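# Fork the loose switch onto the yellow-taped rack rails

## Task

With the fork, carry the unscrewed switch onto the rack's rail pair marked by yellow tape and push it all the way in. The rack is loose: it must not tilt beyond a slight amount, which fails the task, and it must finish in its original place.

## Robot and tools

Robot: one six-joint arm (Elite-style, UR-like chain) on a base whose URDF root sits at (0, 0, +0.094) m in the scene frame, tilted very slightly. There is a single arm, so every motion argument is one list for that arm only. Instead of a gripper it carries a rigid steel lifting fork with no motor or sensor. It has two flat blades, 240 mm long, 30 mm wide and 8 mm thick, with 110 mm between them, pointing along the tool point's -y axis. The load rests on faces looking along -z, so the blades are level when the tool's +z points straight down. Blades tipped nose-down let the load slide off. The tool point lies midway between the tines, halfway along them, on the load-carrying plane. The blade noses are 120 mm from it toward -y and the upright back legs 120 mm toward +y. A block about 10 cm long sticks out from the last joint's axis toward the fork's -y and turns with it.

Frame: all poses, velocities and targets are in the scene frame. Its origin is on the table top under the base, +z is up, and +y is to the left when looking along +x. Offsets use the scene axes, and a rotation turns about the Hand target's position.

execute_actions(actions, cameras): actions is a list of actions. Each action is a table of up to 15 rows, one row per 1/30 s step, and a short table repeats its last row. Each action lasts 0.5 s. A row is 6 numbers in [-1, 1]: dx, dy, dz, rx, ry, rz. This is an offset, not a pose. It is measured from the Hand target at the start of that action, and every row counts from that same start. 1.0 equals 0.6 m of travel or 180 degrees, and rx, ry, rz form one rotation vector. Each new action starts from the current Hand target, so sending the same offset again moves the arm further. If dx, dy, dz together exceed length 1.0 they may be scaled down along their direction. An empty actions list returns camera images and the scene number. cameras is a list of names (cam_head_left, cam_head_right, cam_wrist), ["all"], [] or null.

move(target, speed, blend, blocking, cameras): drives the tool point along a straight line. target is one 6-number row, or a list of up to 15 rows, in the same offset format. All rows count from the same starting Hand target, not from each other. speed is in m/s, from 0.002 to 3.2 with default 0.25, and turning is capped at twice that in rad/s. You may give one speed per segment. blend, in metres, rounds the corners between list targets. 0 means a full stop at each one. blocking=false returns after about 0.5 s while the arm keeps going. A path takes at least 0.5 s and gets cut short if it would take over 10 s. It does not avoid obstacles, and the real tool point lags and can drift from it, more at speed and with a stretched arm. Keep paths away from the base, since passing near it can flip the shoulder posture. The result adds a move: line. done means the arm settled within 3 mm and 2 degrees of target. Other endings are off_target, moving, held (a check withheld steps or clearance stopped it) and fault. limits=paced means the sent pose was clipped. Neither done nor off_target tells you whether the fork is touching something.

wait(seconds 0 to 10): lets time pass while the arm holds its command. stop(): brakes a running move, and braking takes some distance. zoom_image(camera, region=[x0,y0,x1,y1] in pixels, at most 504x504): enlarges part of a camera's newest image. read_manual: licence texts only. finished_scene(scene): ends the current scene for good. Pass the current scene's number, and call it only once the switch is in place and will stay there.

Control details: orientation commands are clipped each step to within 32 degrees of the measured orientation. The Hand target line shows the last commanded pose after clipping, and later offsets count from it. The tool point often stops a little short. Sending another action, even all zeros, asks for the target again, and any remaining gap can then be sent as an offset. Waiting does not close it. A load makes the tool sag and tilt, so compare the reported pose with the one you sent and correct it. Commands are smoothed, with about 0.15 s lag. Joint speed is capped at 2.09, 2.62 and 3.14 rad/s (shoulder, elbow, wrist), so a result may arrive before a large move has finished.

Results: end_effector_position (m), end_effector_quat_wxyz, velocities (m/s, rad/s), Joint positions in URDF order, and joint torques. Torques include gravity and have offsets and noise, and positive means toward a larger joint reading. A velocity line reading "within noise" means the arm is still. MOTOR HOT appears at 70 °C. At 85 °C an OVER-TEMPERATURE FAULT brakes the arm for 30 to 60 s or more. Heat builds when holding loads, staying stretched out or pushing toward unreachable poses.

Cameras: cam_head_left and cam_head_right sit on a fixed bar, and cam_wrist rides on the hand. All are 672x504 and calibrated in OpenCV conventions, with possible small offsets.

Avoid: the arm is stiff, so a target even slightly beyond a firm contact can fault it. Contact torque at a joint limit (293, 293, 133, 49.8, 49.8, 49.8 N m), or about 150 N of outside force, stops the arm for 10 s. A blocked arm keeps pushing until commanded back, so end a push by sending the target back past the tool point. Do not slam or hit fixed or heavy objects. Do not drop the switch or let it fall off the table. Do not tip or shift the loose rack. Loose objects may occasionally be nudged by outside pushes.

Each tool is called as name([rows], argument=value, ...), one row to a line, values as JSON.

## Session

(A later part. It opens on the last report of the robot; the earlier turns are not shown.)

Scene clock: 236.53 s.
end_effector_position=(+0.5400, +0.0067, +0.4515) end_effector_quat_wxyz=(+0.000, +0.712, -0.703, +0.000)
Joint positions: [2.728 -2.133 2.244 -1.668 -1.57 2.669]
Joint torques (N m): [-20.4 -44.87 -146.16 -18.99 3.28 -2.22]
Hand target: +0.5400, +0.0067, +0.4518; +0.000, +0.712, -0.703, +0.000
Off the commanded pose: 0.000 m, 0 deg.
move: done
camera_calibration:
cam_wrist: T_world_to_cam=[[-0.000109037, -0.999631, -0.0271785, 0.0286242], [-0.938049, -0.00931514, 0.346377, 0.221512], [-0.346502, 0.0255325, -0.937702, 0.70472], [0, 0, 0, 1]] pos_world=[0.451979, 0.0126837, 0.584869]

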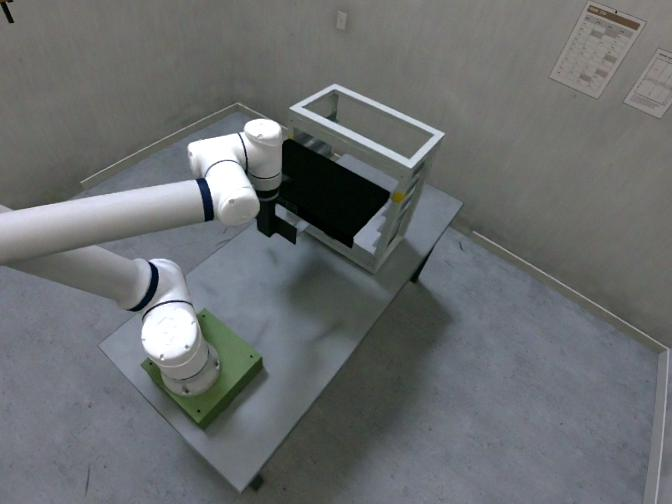

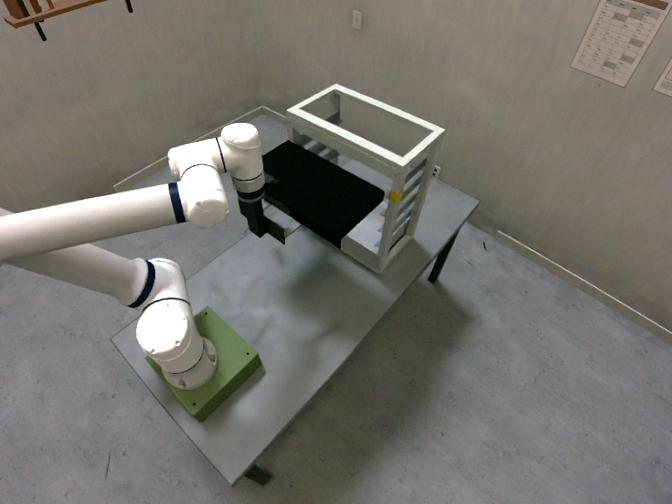

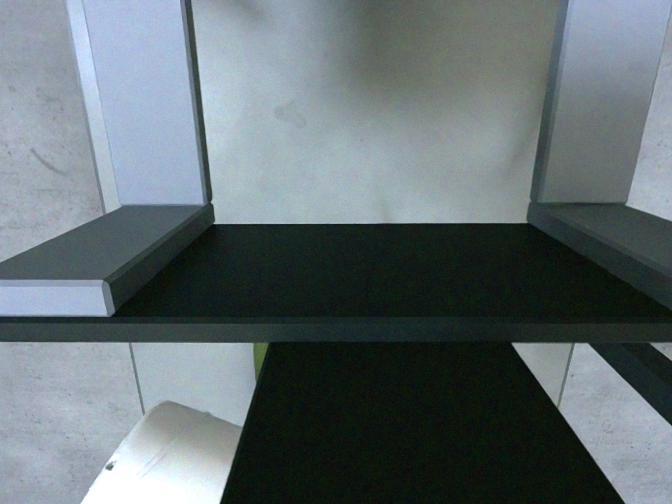

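move(target=[0.1833, 0.0026, 0, 0, 0, 0], speed=0.08, cameras=["cam_head_right", "cam_head_left"])

zoom_image(camera="cam_head_right", region=[270, 100, 430, 260])

zoom_image(camera="cam_head_left", region=[270, 100, 430, 260])

Scene clock: 248.30 s.
end_effector_position=(+0.6498, +0.0083, +0.4518) end_effector_quat_wxyz=(+0.000, +0.712, -0.703, +0.000)
Joint positions: [2.835 -1.898 2.122 -1.78 -1.568 2.776]
Joint torques (N m): [8.96 -41.14 -145.94 -24.19 2.16 3.6]
Hand target: +0.6500, +0.0083, +0.4518; +0.000, +0.712, -0.703, +0.000
Off the commanded pose: 0.000 m, 0 deg.
move: done
Images, in order (width x height): cam_head_left 672x504, cam_head_right 672x504.

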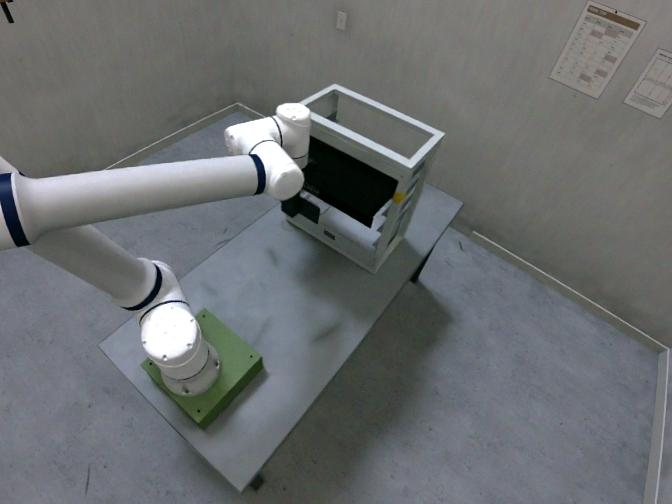

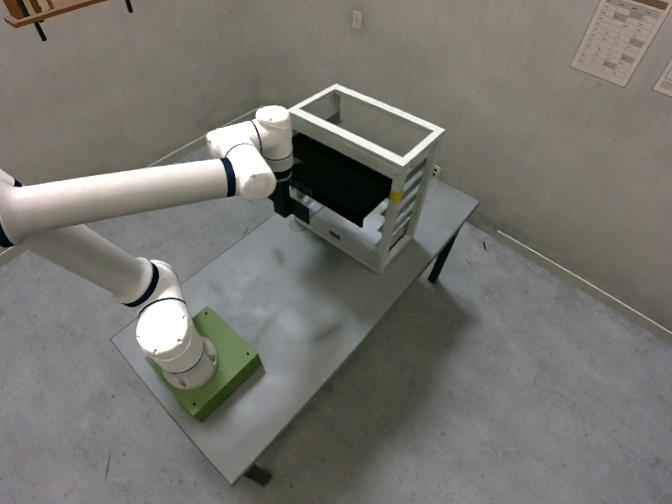

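Scaled by 3.150.

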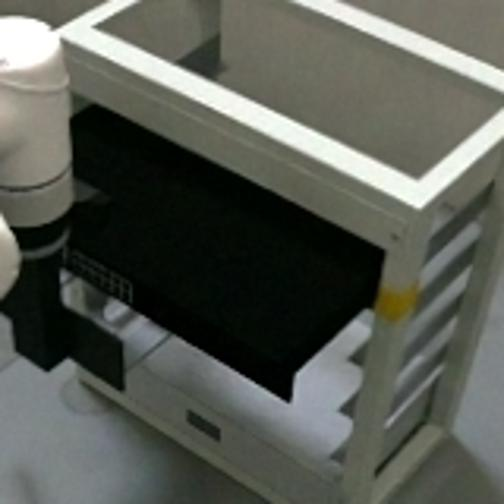

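Scaled by 3.150.

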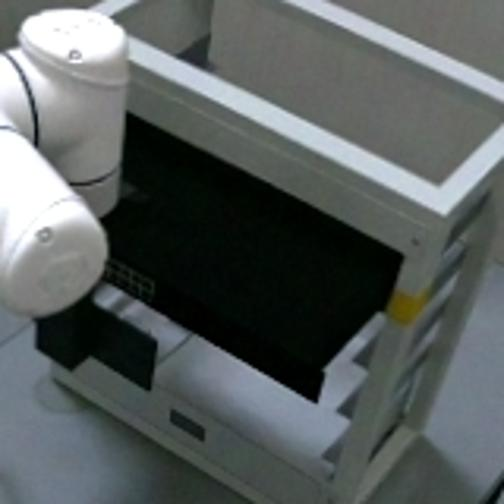

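move(target=[0.1333, 0.0019, 0, 0, 0, 0], speed=0.06, cameras=["cam_head_right"])

Scene clock: 270.20 s.
end_effector_position=(+0.7298, +0.0094, +0.4518) end_effector_quat_wxyz=(+0.000, +0.712, -0.703, +0.000)
Joint positions: [2.887 -1.746 2.013 -1.824 -1.568 2.828]
Joint torques (N m): [10.18 -63.53 -143.9 -24.03 2.77 3.44]
Hand target: +0.7299, +0.0094, +0.4518; +0.000, +0.712, -0.703, +0.000
Off the commanded pose: 0.000 m, 0 deg.
move: done
Images, in order (width x height): cam_head_right 672x504.

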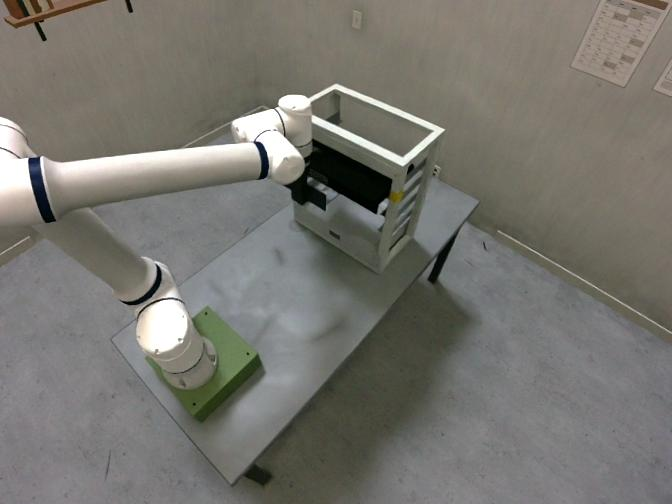

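move(target=[0.1333, 0.0019, 0, 0, 0, 0], speed=0.06, cameras=["all"])

zoom_image(camera="cam_head_right", region=[270, 80, 460, 270])

Scene clock: 276.07 s.
end_effector_position=(+0.8097, +0.0106, +0.4518) end_effector_quat_wxyz=(+0.000, +0.712, -0.703, +0.000)
Joint positions: [2.926 -1.604 1.89 -1.842 -1.567 2.866]
Joint torques (N m): [9.23 -79.28 -144.29 -24.22 2.53 3.51]
Hand target: +0.8099, +0.0106, +0.4518; +0.000, +0.712, -0.703, +0.000
Off the commanded pose: 0.000 m, 0 deg.
move: done
camera_calibration:
cam_wrist: T_world_to_cam=[[-0.000107657, -0.999631, -0.0271785, 0.0324566], [-0.938082, -0.00931403, 0.346288, 0.474639], [-0.346413, 0.0255329, -0.937734, 0.798252], [0, 0, 0, 1]] pos_world=[0.721779, 0.0164837, 0.585069]

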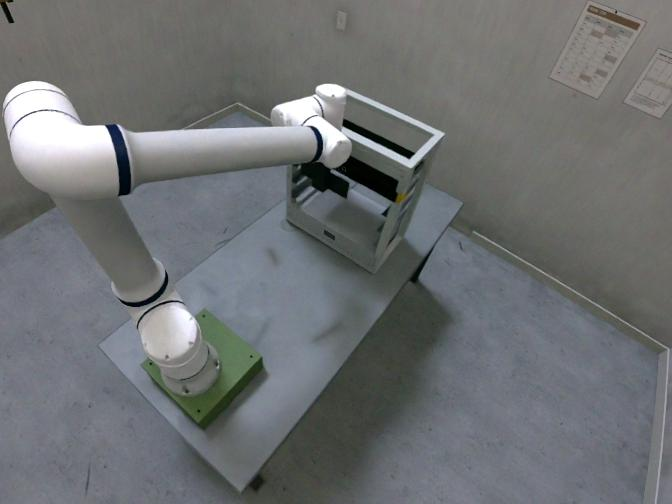

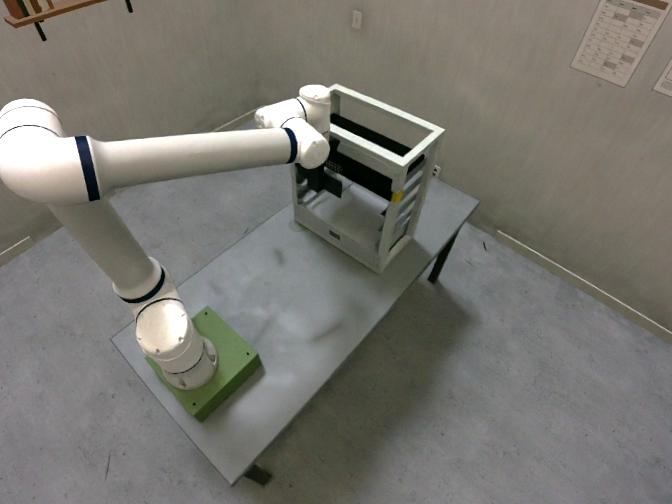

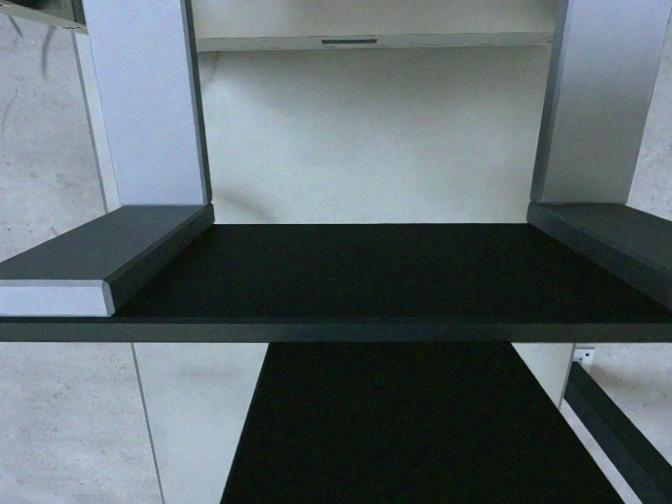

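Scaled by 2.653.

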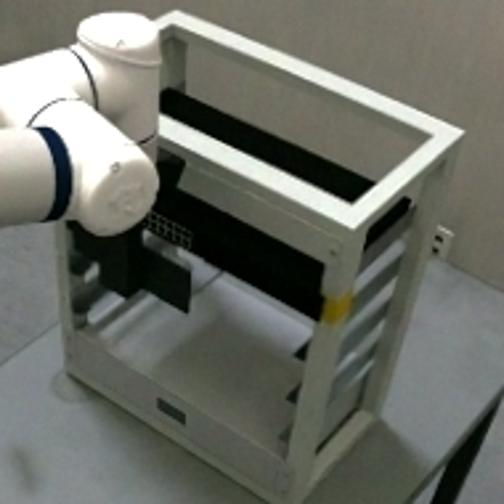

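move(target=[0, 0, -0.0183, 0, 0, 0], speed=0.02)

Scene clock: 286.77 s.
end_effector_position=(+0.8100, +0.0106, +0.4411) end_effector_quat_wxyz=(+0.000, +0.712, -0.703, +0.000)
Joint positions: [2.926 -1.599 1.905 -1.862 -1.567 2.866]
Joint torques (N m): [6.17 -60.58 -90.1 -13.16 3.34 2.77]
Hand target: +0.8099, +0.0106, +0.4408; +0.000, +0.712, -0.703, +0.000
Off the commanded pose: 0.000 m, 0 deg.
move: done

move(target=[0, 0, -0.0117, 0, 0, 0], speed=0.02)

move(target=[0, 0, -0.0133, 0, 0, 0], speed=0.03, cameras=["all"])

zoom_image(camera="cam_head_right", region=[290, 120, 430, 260])

Scene clock: 291.07 s.
end_effector_position=(+0.8099, +0.0106, +0.4340) end_effector_quat_wxyz=(+0.000, +0.712, -0.703, +0.000)
Joint positions: [2.926 -1.595 1.914 -1.875 -1.567 2.866]
Joint torques (N m): [-3.53 -45.92 -73.33 -10.33 -1.31 0.19]
Hand target: +0.8099, +0.0106, +0.4338; +0.000, +0.712, -0.703, +0.000
Off the commanded pose: 0.000 m, 0 deg.
move: done

Scene clock: 291.83 s.
end_effector_position=(+0.8099, +0.0106, +0.4260) end_effector_quat_wxyz=(+0.000, +0.712, -0.703, +0.000)
Joint positions: [2.926 -1.591 1.925 -1.89 -1.567 2.866]
Joint torques (N m): [9.32 -47.08 -73.84 -10.45 -1.28 3.48]
Hand target: +0.8099, +0.0106, +0.4258; +0.000, +0.712, -0.703, +0.000
Off the commanded pose: 0.000 m, 0 deg.
move: done
camera_calibration:
cam_wrist: T_world_to_cam=[[-0.0000754191, -0.999633, -0.0270843, 0.0316824], [-0.938049, -0.00931407, 0.346377, 0.483652], [-0.346503, 0.0254326, -0.937704, 0.774271], [0, 0, 0, 1]] pos_world=[0.721979, 0.0164839, 0.559369]

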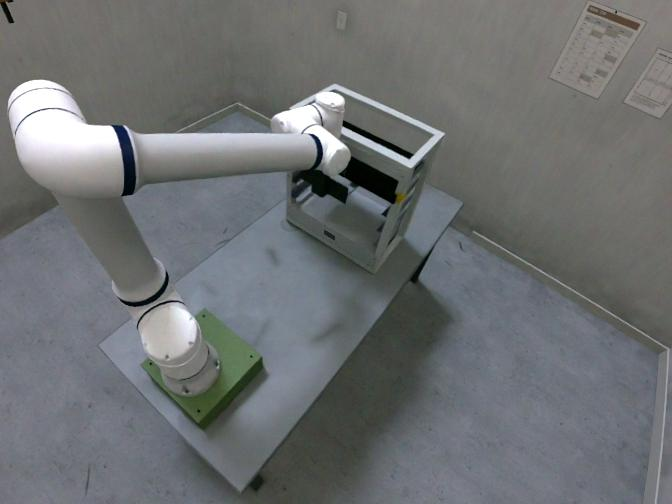

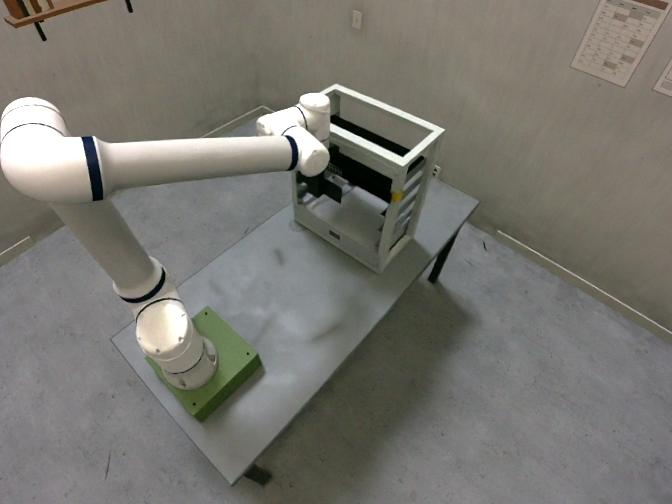

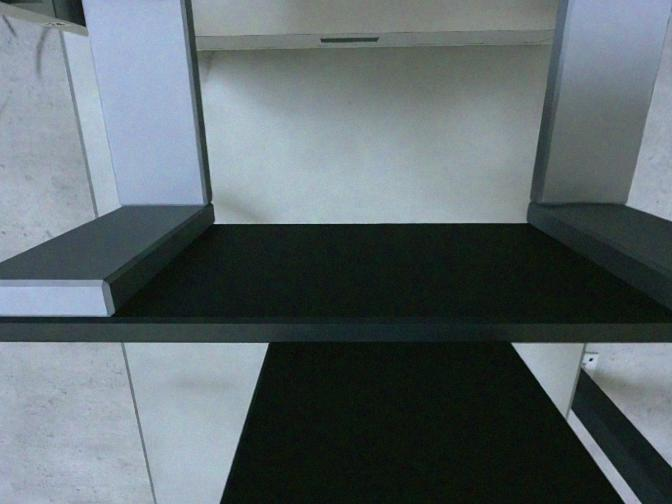

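Scaled by 3.600.

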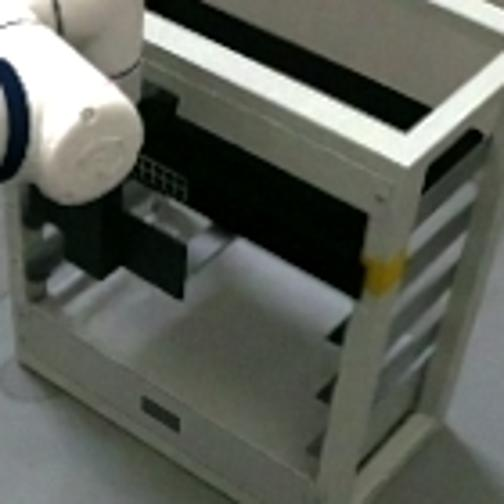

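move([
  [-0.35, -0.0049, 0, 0, 0, 0],
  [-0.35, -0.0049, 0.0667, 0, 0, 0],
], speed=0.18, blend=[0.015, 0], cameras=["all"])

zoom_image(camera="cam_head_right", region=[290, 120, 430, 260])

Scene clock: 297.70 s.
end_effector_position=(+0.6000, +0.0076, +0.4656) end_effector_quat_wxyz=(+0.000, +0.712, -0.703, +0.000) end_effector_velocity=(-0.001, +0.000, +0.001) end_effector_angular_velocity=(+0.001, +0.001, +0.000)
Joint positions: [2.794 -2.004 2.159 -1.711 -1.569 2.734]
Joint velocities: [-0.001 -0.001 -0.002 0.005 0 -0.001]
Joint torques (N m): [-21.83 -33.32 -101.6 -5.44 2.06 -2.34]
Hand target: +0.5999, +0.0076, +0.4658; +0.000, +0.712, -0.703, +0.000
Off the commanded pose: 0.000 m, 0 deg.
move: done
camera_calibration:
cam_wrist: T_world_to_cam=[[-0.0000740382, -0.999633, -0.0270843, 0.0298395], [-0.938082, -0.00931297, 0.346289, 0.272988], [-0.346414, 0.025433, -0.937737, 0.738687], [0, 0, 0, 1]] pos_world=[0.511979, 0.0135839, 0.598969]

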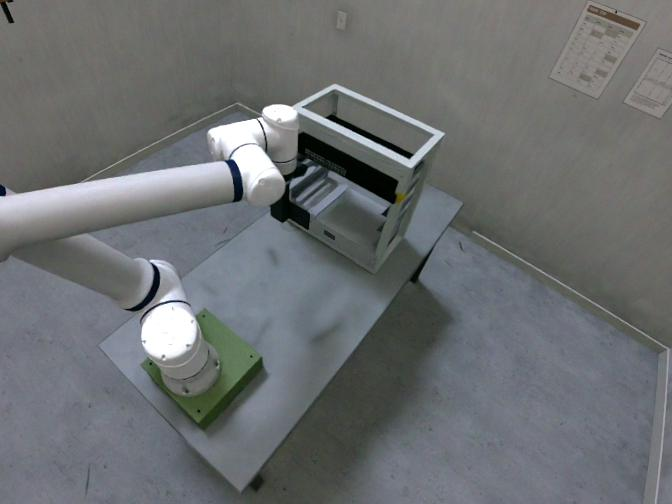

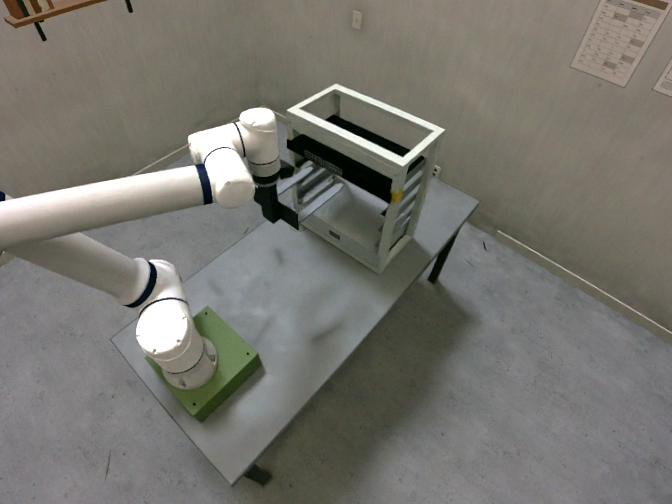

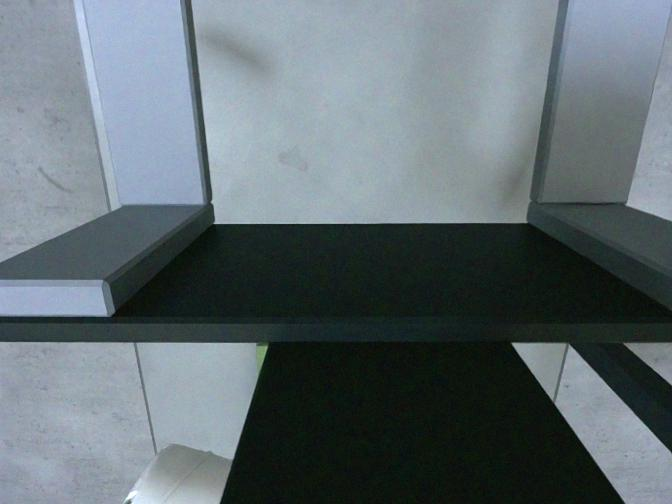

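Scaled by 3.600.

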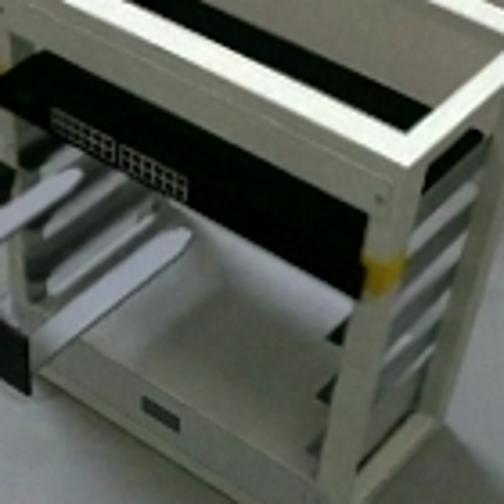

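move(target=[0.0717, 0.001, 0, 0, 0, 0], speed=0.05, cameras=["cam_head_left", "cam_head_right"])

zoom_image(camera="cam_head_right", region=[290, 120, 430, 260])

Scene clock: 301.50 s.
end_effector_position=(+0.6428, +0.0082, +0.4658) end_effector_quat_wxyz=(+0.000, +0.712, -0.703, +0.000)
Joint positions: [2.83 -1.917 2.108 -1.748 -1.568 2.771]
Joint torques (N m): [8.01 -14.54 -100.92 -10.3 1.28 3.26]
Hand target: +0.6429, +0.0082, +0.4658; +0.000, +0.712, -0.703, +0.000
Off the commanded pose: 0.000 m, 0 deg.
move: done
Images, in order (width x height): cam_head_left 672x504, cam_head_right 672x504.

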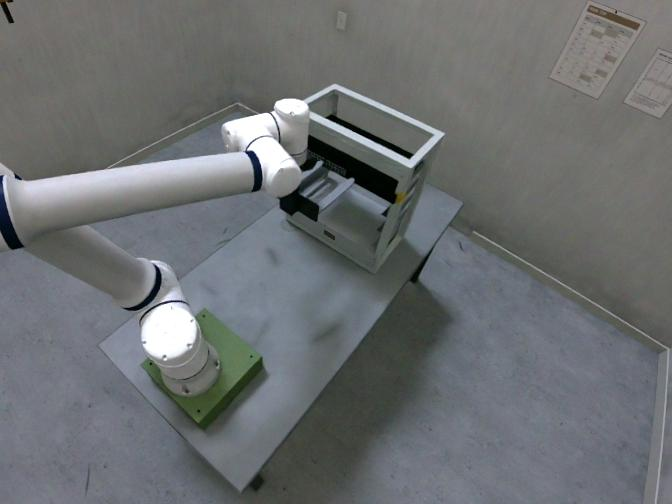

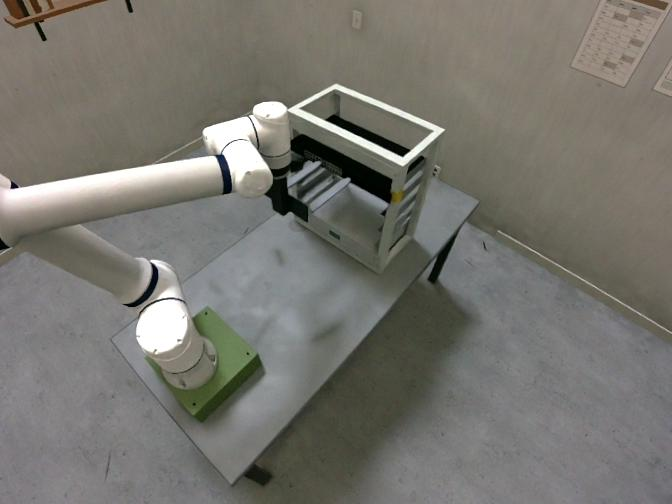

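Scaled by 3.600.

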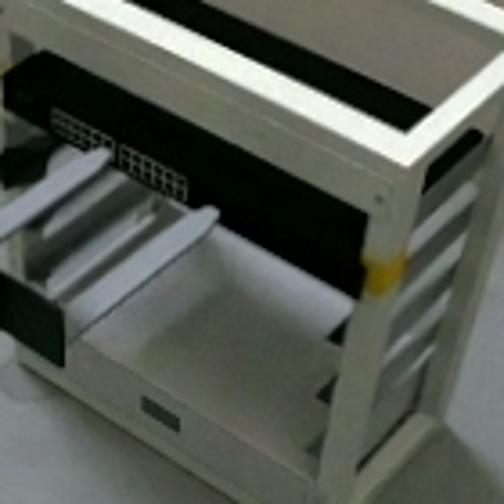

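move(target=[0.015, 0.0002, 0, 0, 0, 0], speed=0.015)

Scene clock: 304.57 s.
end_effector_position=(+0.6517, +0.0084, +0.4658) end_effector_quat_wxyz=(+0.000, +0.712, -0.703, +0.000)
Joint positions: [2.837 -1.899 2.097 -1.754 -1.568 2.778]
Joint torques (N m): [4 -13.31 -112.9 -16.44 2.62 6.44]
Hand target: +0.6519, +0.0084, +0.4658; +0.000, +0.712, -0.703, +0.000
Off the commanded pose: 0.000 m, 0 deg.
move: done

move(target=[0.01, 0.00014, 0, 0, 0, 0], speed=0.015)

Scene clock: 307.00 s.
end_effector_position=(+0.6578, +0.0084, +0.4658) end_effector_quat_wxyz=(+0.000, +0.712, -0.703, +0.000)
Joint positions: [2.841 -1.887 2.09 -1.759 -1.568 2.782]
Joint torques (N m): [9 -15.18 -112.52 -16.68 3.46 3.22]
Hand target: +0.6579, +0.0084, +0.4658; +0.000, +0.712, -0.703, +0.000
Off the commanded pose: 0.000 m, 0 deg.
move: done

move(target=[0.005, 0.00007, 0, 0, 0, 0], speed=0.01, cameras=["cam_head_right"])

zoom_image(camera="cam_head_right", region=[290, 120, 430, 260])

Scene clock: 309.53 s.
end_effector_position=(+0.6608, +0.0085, +0.4658) end_effector_quat_wxyz=(+0.000, +0.712, -0.703, +0.000)
Joint positions: [2.844 -1.881 2.086 -1.761 -1.568 2.784]
Joint torques (N m): [10.32 -15.19 -112.66 -16.53 3.56 3.46]
Hand target: +0.6609, +0.0085, +0.4658; +0.000, +0.712, -0.703, +0.000
Off the commanded pose: 0.000 m, 0 deg.
move: done
Images, in order (width x height): cam_head_right 672x504.

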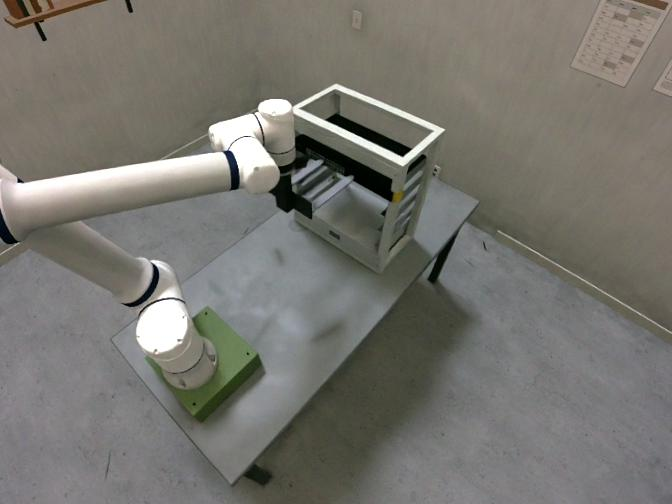

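Scaled by 3.600.

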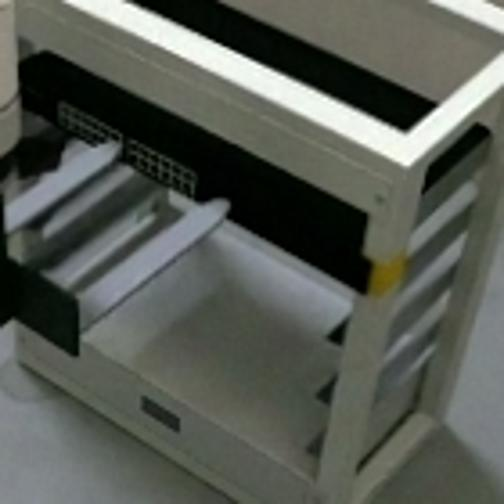

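move(target=[0.0033, 0.00005, 0, 0, 0, 0], speed=0.01)

Scene clock: 311.57 s.
end_effector_position=(+0.6628, +0.0085, +0.4658) end_effector_quat_wxyz=(+0.000, +0.712, -0.703, +0.000)
Joint positions: [2.845 -1.877 2.083 -1.762 -1.568 2.786]
Joint torques (N m): [9.74 -14.34 -111.56 -16.76 3.52 3.65]
Hand target: +0.6629, +0.0085, +0.4658; +0.000, +0.712, -0.703, +0.000
Off the commanded pose: 0.000 m, 0 deg.
move: done

move(target=[0.0025, 0.00004, 0, 0, 0, 0], speed=0.008)

Scene clock: 314.80 s.
end_effector_position=(+0.6643, +0.0085, +0.4658) end_effector_quat_wxyz=(+0.000, +0.712, -0.702, +0.000)
Joint positions: [2.846 -1.875 2.081 -1.763 -1.568 2.787]
Joint torques (N m): [11.99 -3.85 -111.46 -19.83 3.95 5.4]
Hand target: +0.6644, +0.0085, +0.4658; +0.000, +0.712, -0.703, +0.000
Off the commanded pose: 0.000 m, 0 deg.
move: done

move(target=[0.0013, 0.00002, 0, 0, 0, 0], speed=0.008, cameras=["cam_head_right", "cam_head_left"])

zoom_image(camera="cam_head_right", region=[360, 150, 430, 220])

zoom_image(camera="cam_head_left", region=[280, 110, 430, 230])

Scene clock: 319.07 s.
end_effector_position=(+0.6652, +0.0085, +0.4658) end_effector_quat_wxyz=(+0.000, +0.712, -0.703, +0.000)
Joint positions: [2.847 -1.873 2.08 -1.764 -1.568 2.787]
Joint torques (N m): [9.55 -4.12 -113.01 -20.42 5.12 5.81]
Hand target: +0.6652, +0.0085, +0.4658; +0.000, +0.712, -0.703, +0.000
Off the commanded pose: 0.000 m, 0 deg.
move: done
Images, in order (width x height): cam_head_left 672x504, cam_head_right 672x504.

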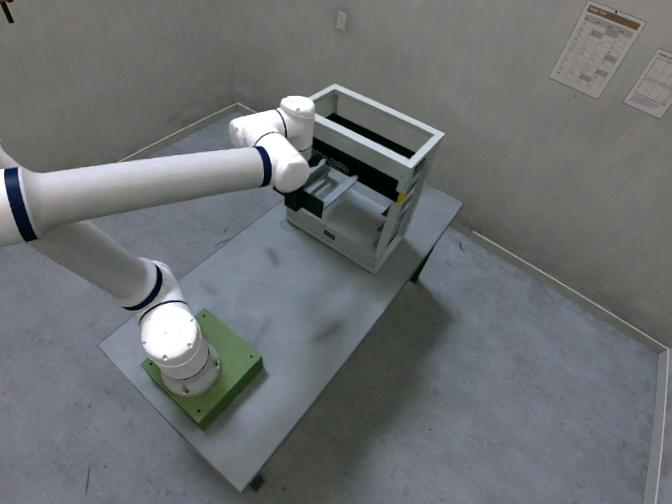

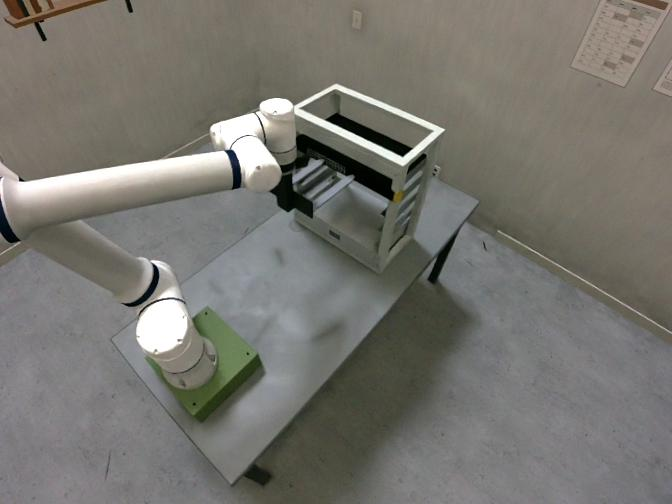

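Scaled by 7.200.

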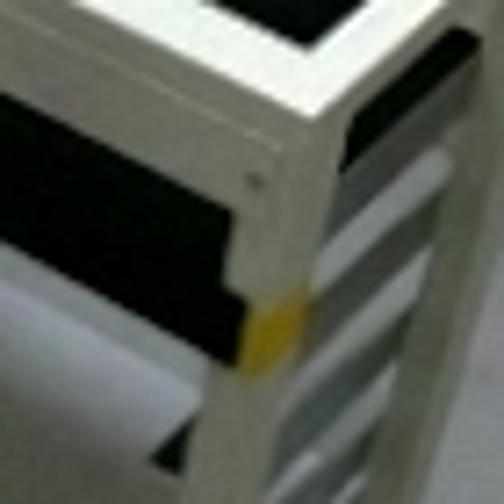

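Scaled by 3.360.

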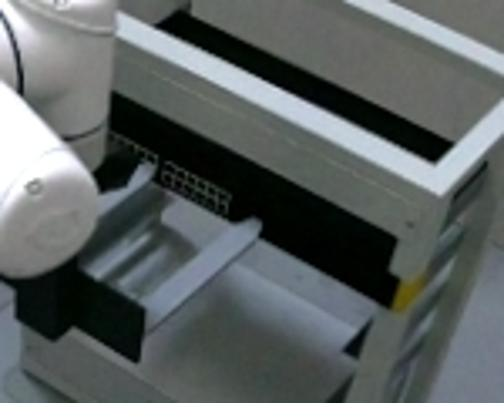

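move(target=[0.0012, 0.00002, 0, 0, 0, 0], speed=0.008)

Scene clock: 322.40 s.
end_effector_position=(+0.6658, +0.0086, +0.4658) end_effector_quat_wxyz=(+0.000, +0.712, -0.702, +0.000)
Joint positions: [2.847 -1.871 2.079 -1.764 -1.568 2.788]
Joint torques (N m): [8.22 5.53 -117.16 -23.42 5.62 7.67]
Hand target: +0.6659, +0.0086, +0.4658; +0.000, +0.712, -0.703, +0.000
Off the commanded pose: 0.000 m, 0 deg.
move: done

move(target=[0.0011, 0.00002, 0, 0, 0, 0], speed=0.008)

Scene clock: 327.37 s.
end_effector_position=(+0.6665, +0.0086, +0.4658) end_effector_quat_wxyz=(+0.000, +0.712, -0.702, +0.000)
Joint positions: [2.848 -1.87 2.079 -1.765 -1.568 2.788]
Joint torques (N m): [7.17 15.19 -124.8 -31.1 6.83 9.91]
Hand target: +0.6666, +0.0086, +0.4658; +0.000, +0.712, -0.703, +0.000
Off the commanded pose: 0.000 m, 0 deg.
move: done

move(target=[-0.2, -0.0028, 0, 0, 0, 0], speed=0.12, cameras=["all"])

zoom_image(camera="cam_head_right", region=[290, 120, 430, 260])

zoom_image(camera="cam_head_left", region=[280, 110, 430, 230])

zoom_image(camera="cam_head_right", region=[280, 110, 350, 180])

zoom_image(camera="cam_head_right", region=[360, 150, 430, 220])

Scene clock: 335.67 s.
end_effector_position=(+0.5467, +0.0069, +0.4658) end_effector_quat_wxyz=(+0.000, +0.712, -0.703, +0.000)
Joint positions: [2.737 -2.12 2.214 -1.65 -1.57 2.677]
Joint torques (N m): [-20.98 -21.5 -76.58 -5.26 2.01 -2.75]
Hand target: +0.5466, +0.0069, +0.4658; +0.000, +0.712, -0.703, +0.000
Off the commanded pose: 0.000 m, 0 deg.
move: done
camera_calibration:
cam_wrist: T_world_to_cam=[[-0.0000767797, -0.999633, -0.0270838, 0.0290395], [-0.938049, -0.00931263, 0.346377, 0.222972], [-0.346503, 0.0254326, -0.937704, 0.720392], [0, 0, 0, 1]] pos_world=[0.458779, 0.0127839, 0.599069]

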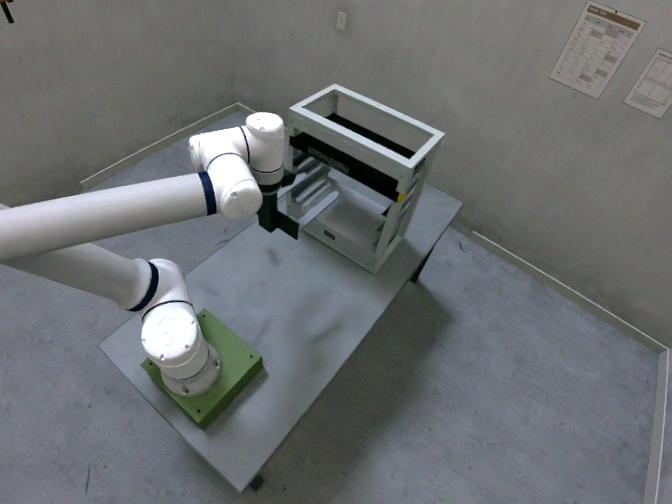

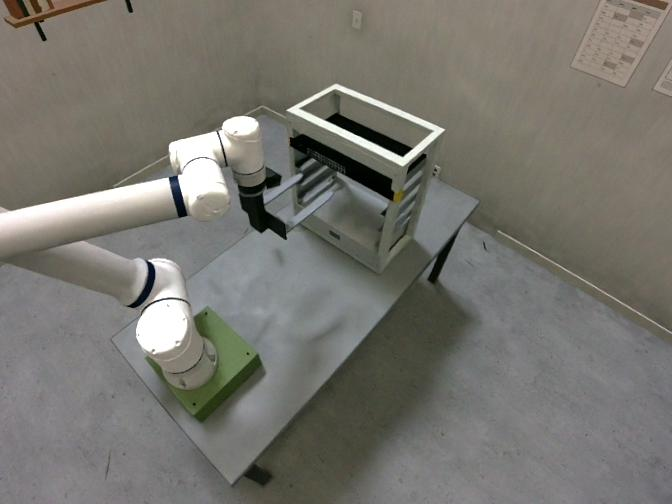

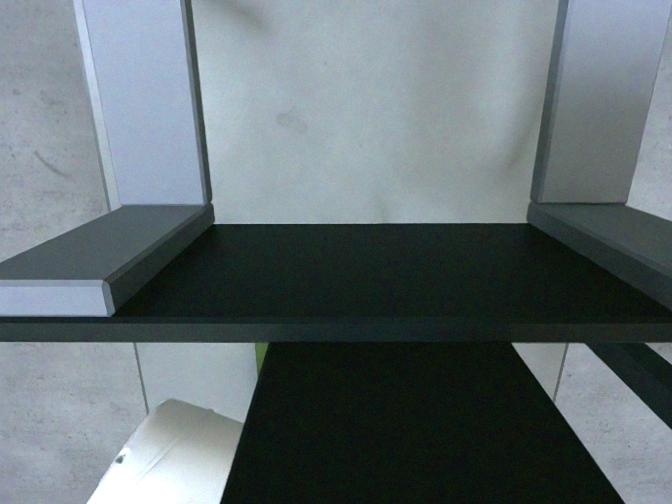

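Scaled by 3.600.

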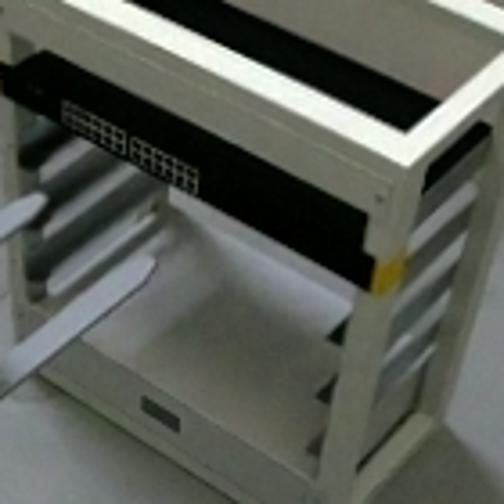

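Scaled by 3.360.

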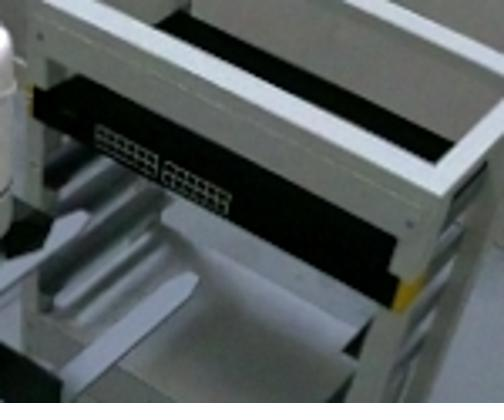

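Scaled by 7.200.

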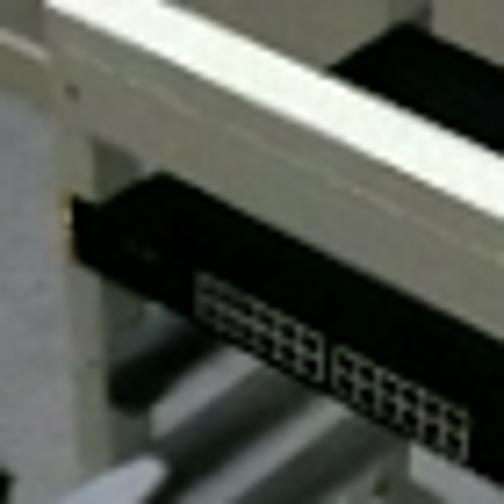

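Scaled by 7.200.

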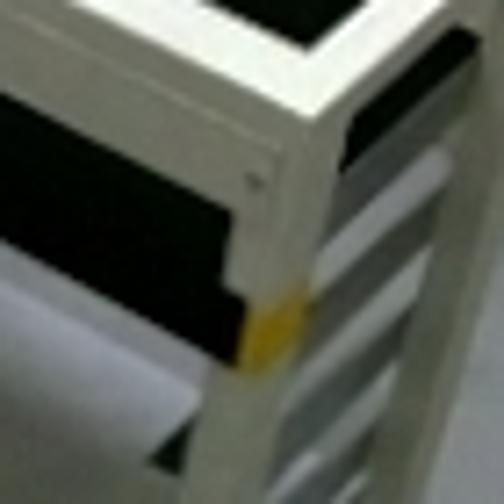

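zoom_image(camera="cam_head_left", region=[275, 115, 325, 165])

zoom_image(camera="cam_head_left", region=[380, 165, 430, 215])

Scaled by 10.080.

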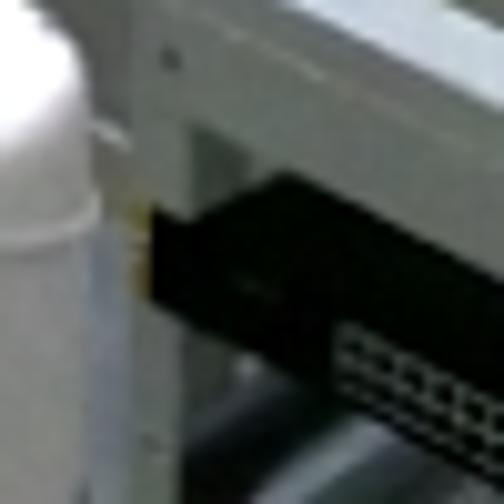

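Scaled by 10.080.

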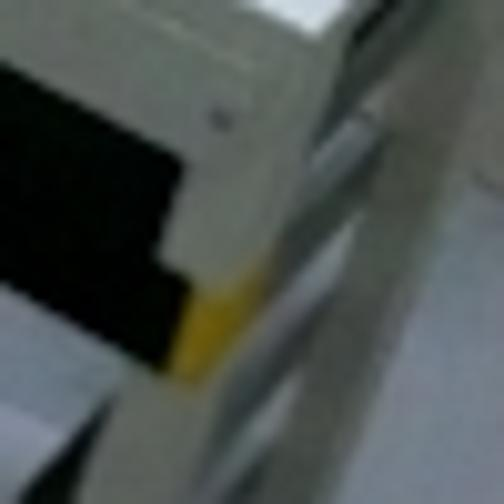

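finished_scene(scene=2)

The scene is finished: the task was done.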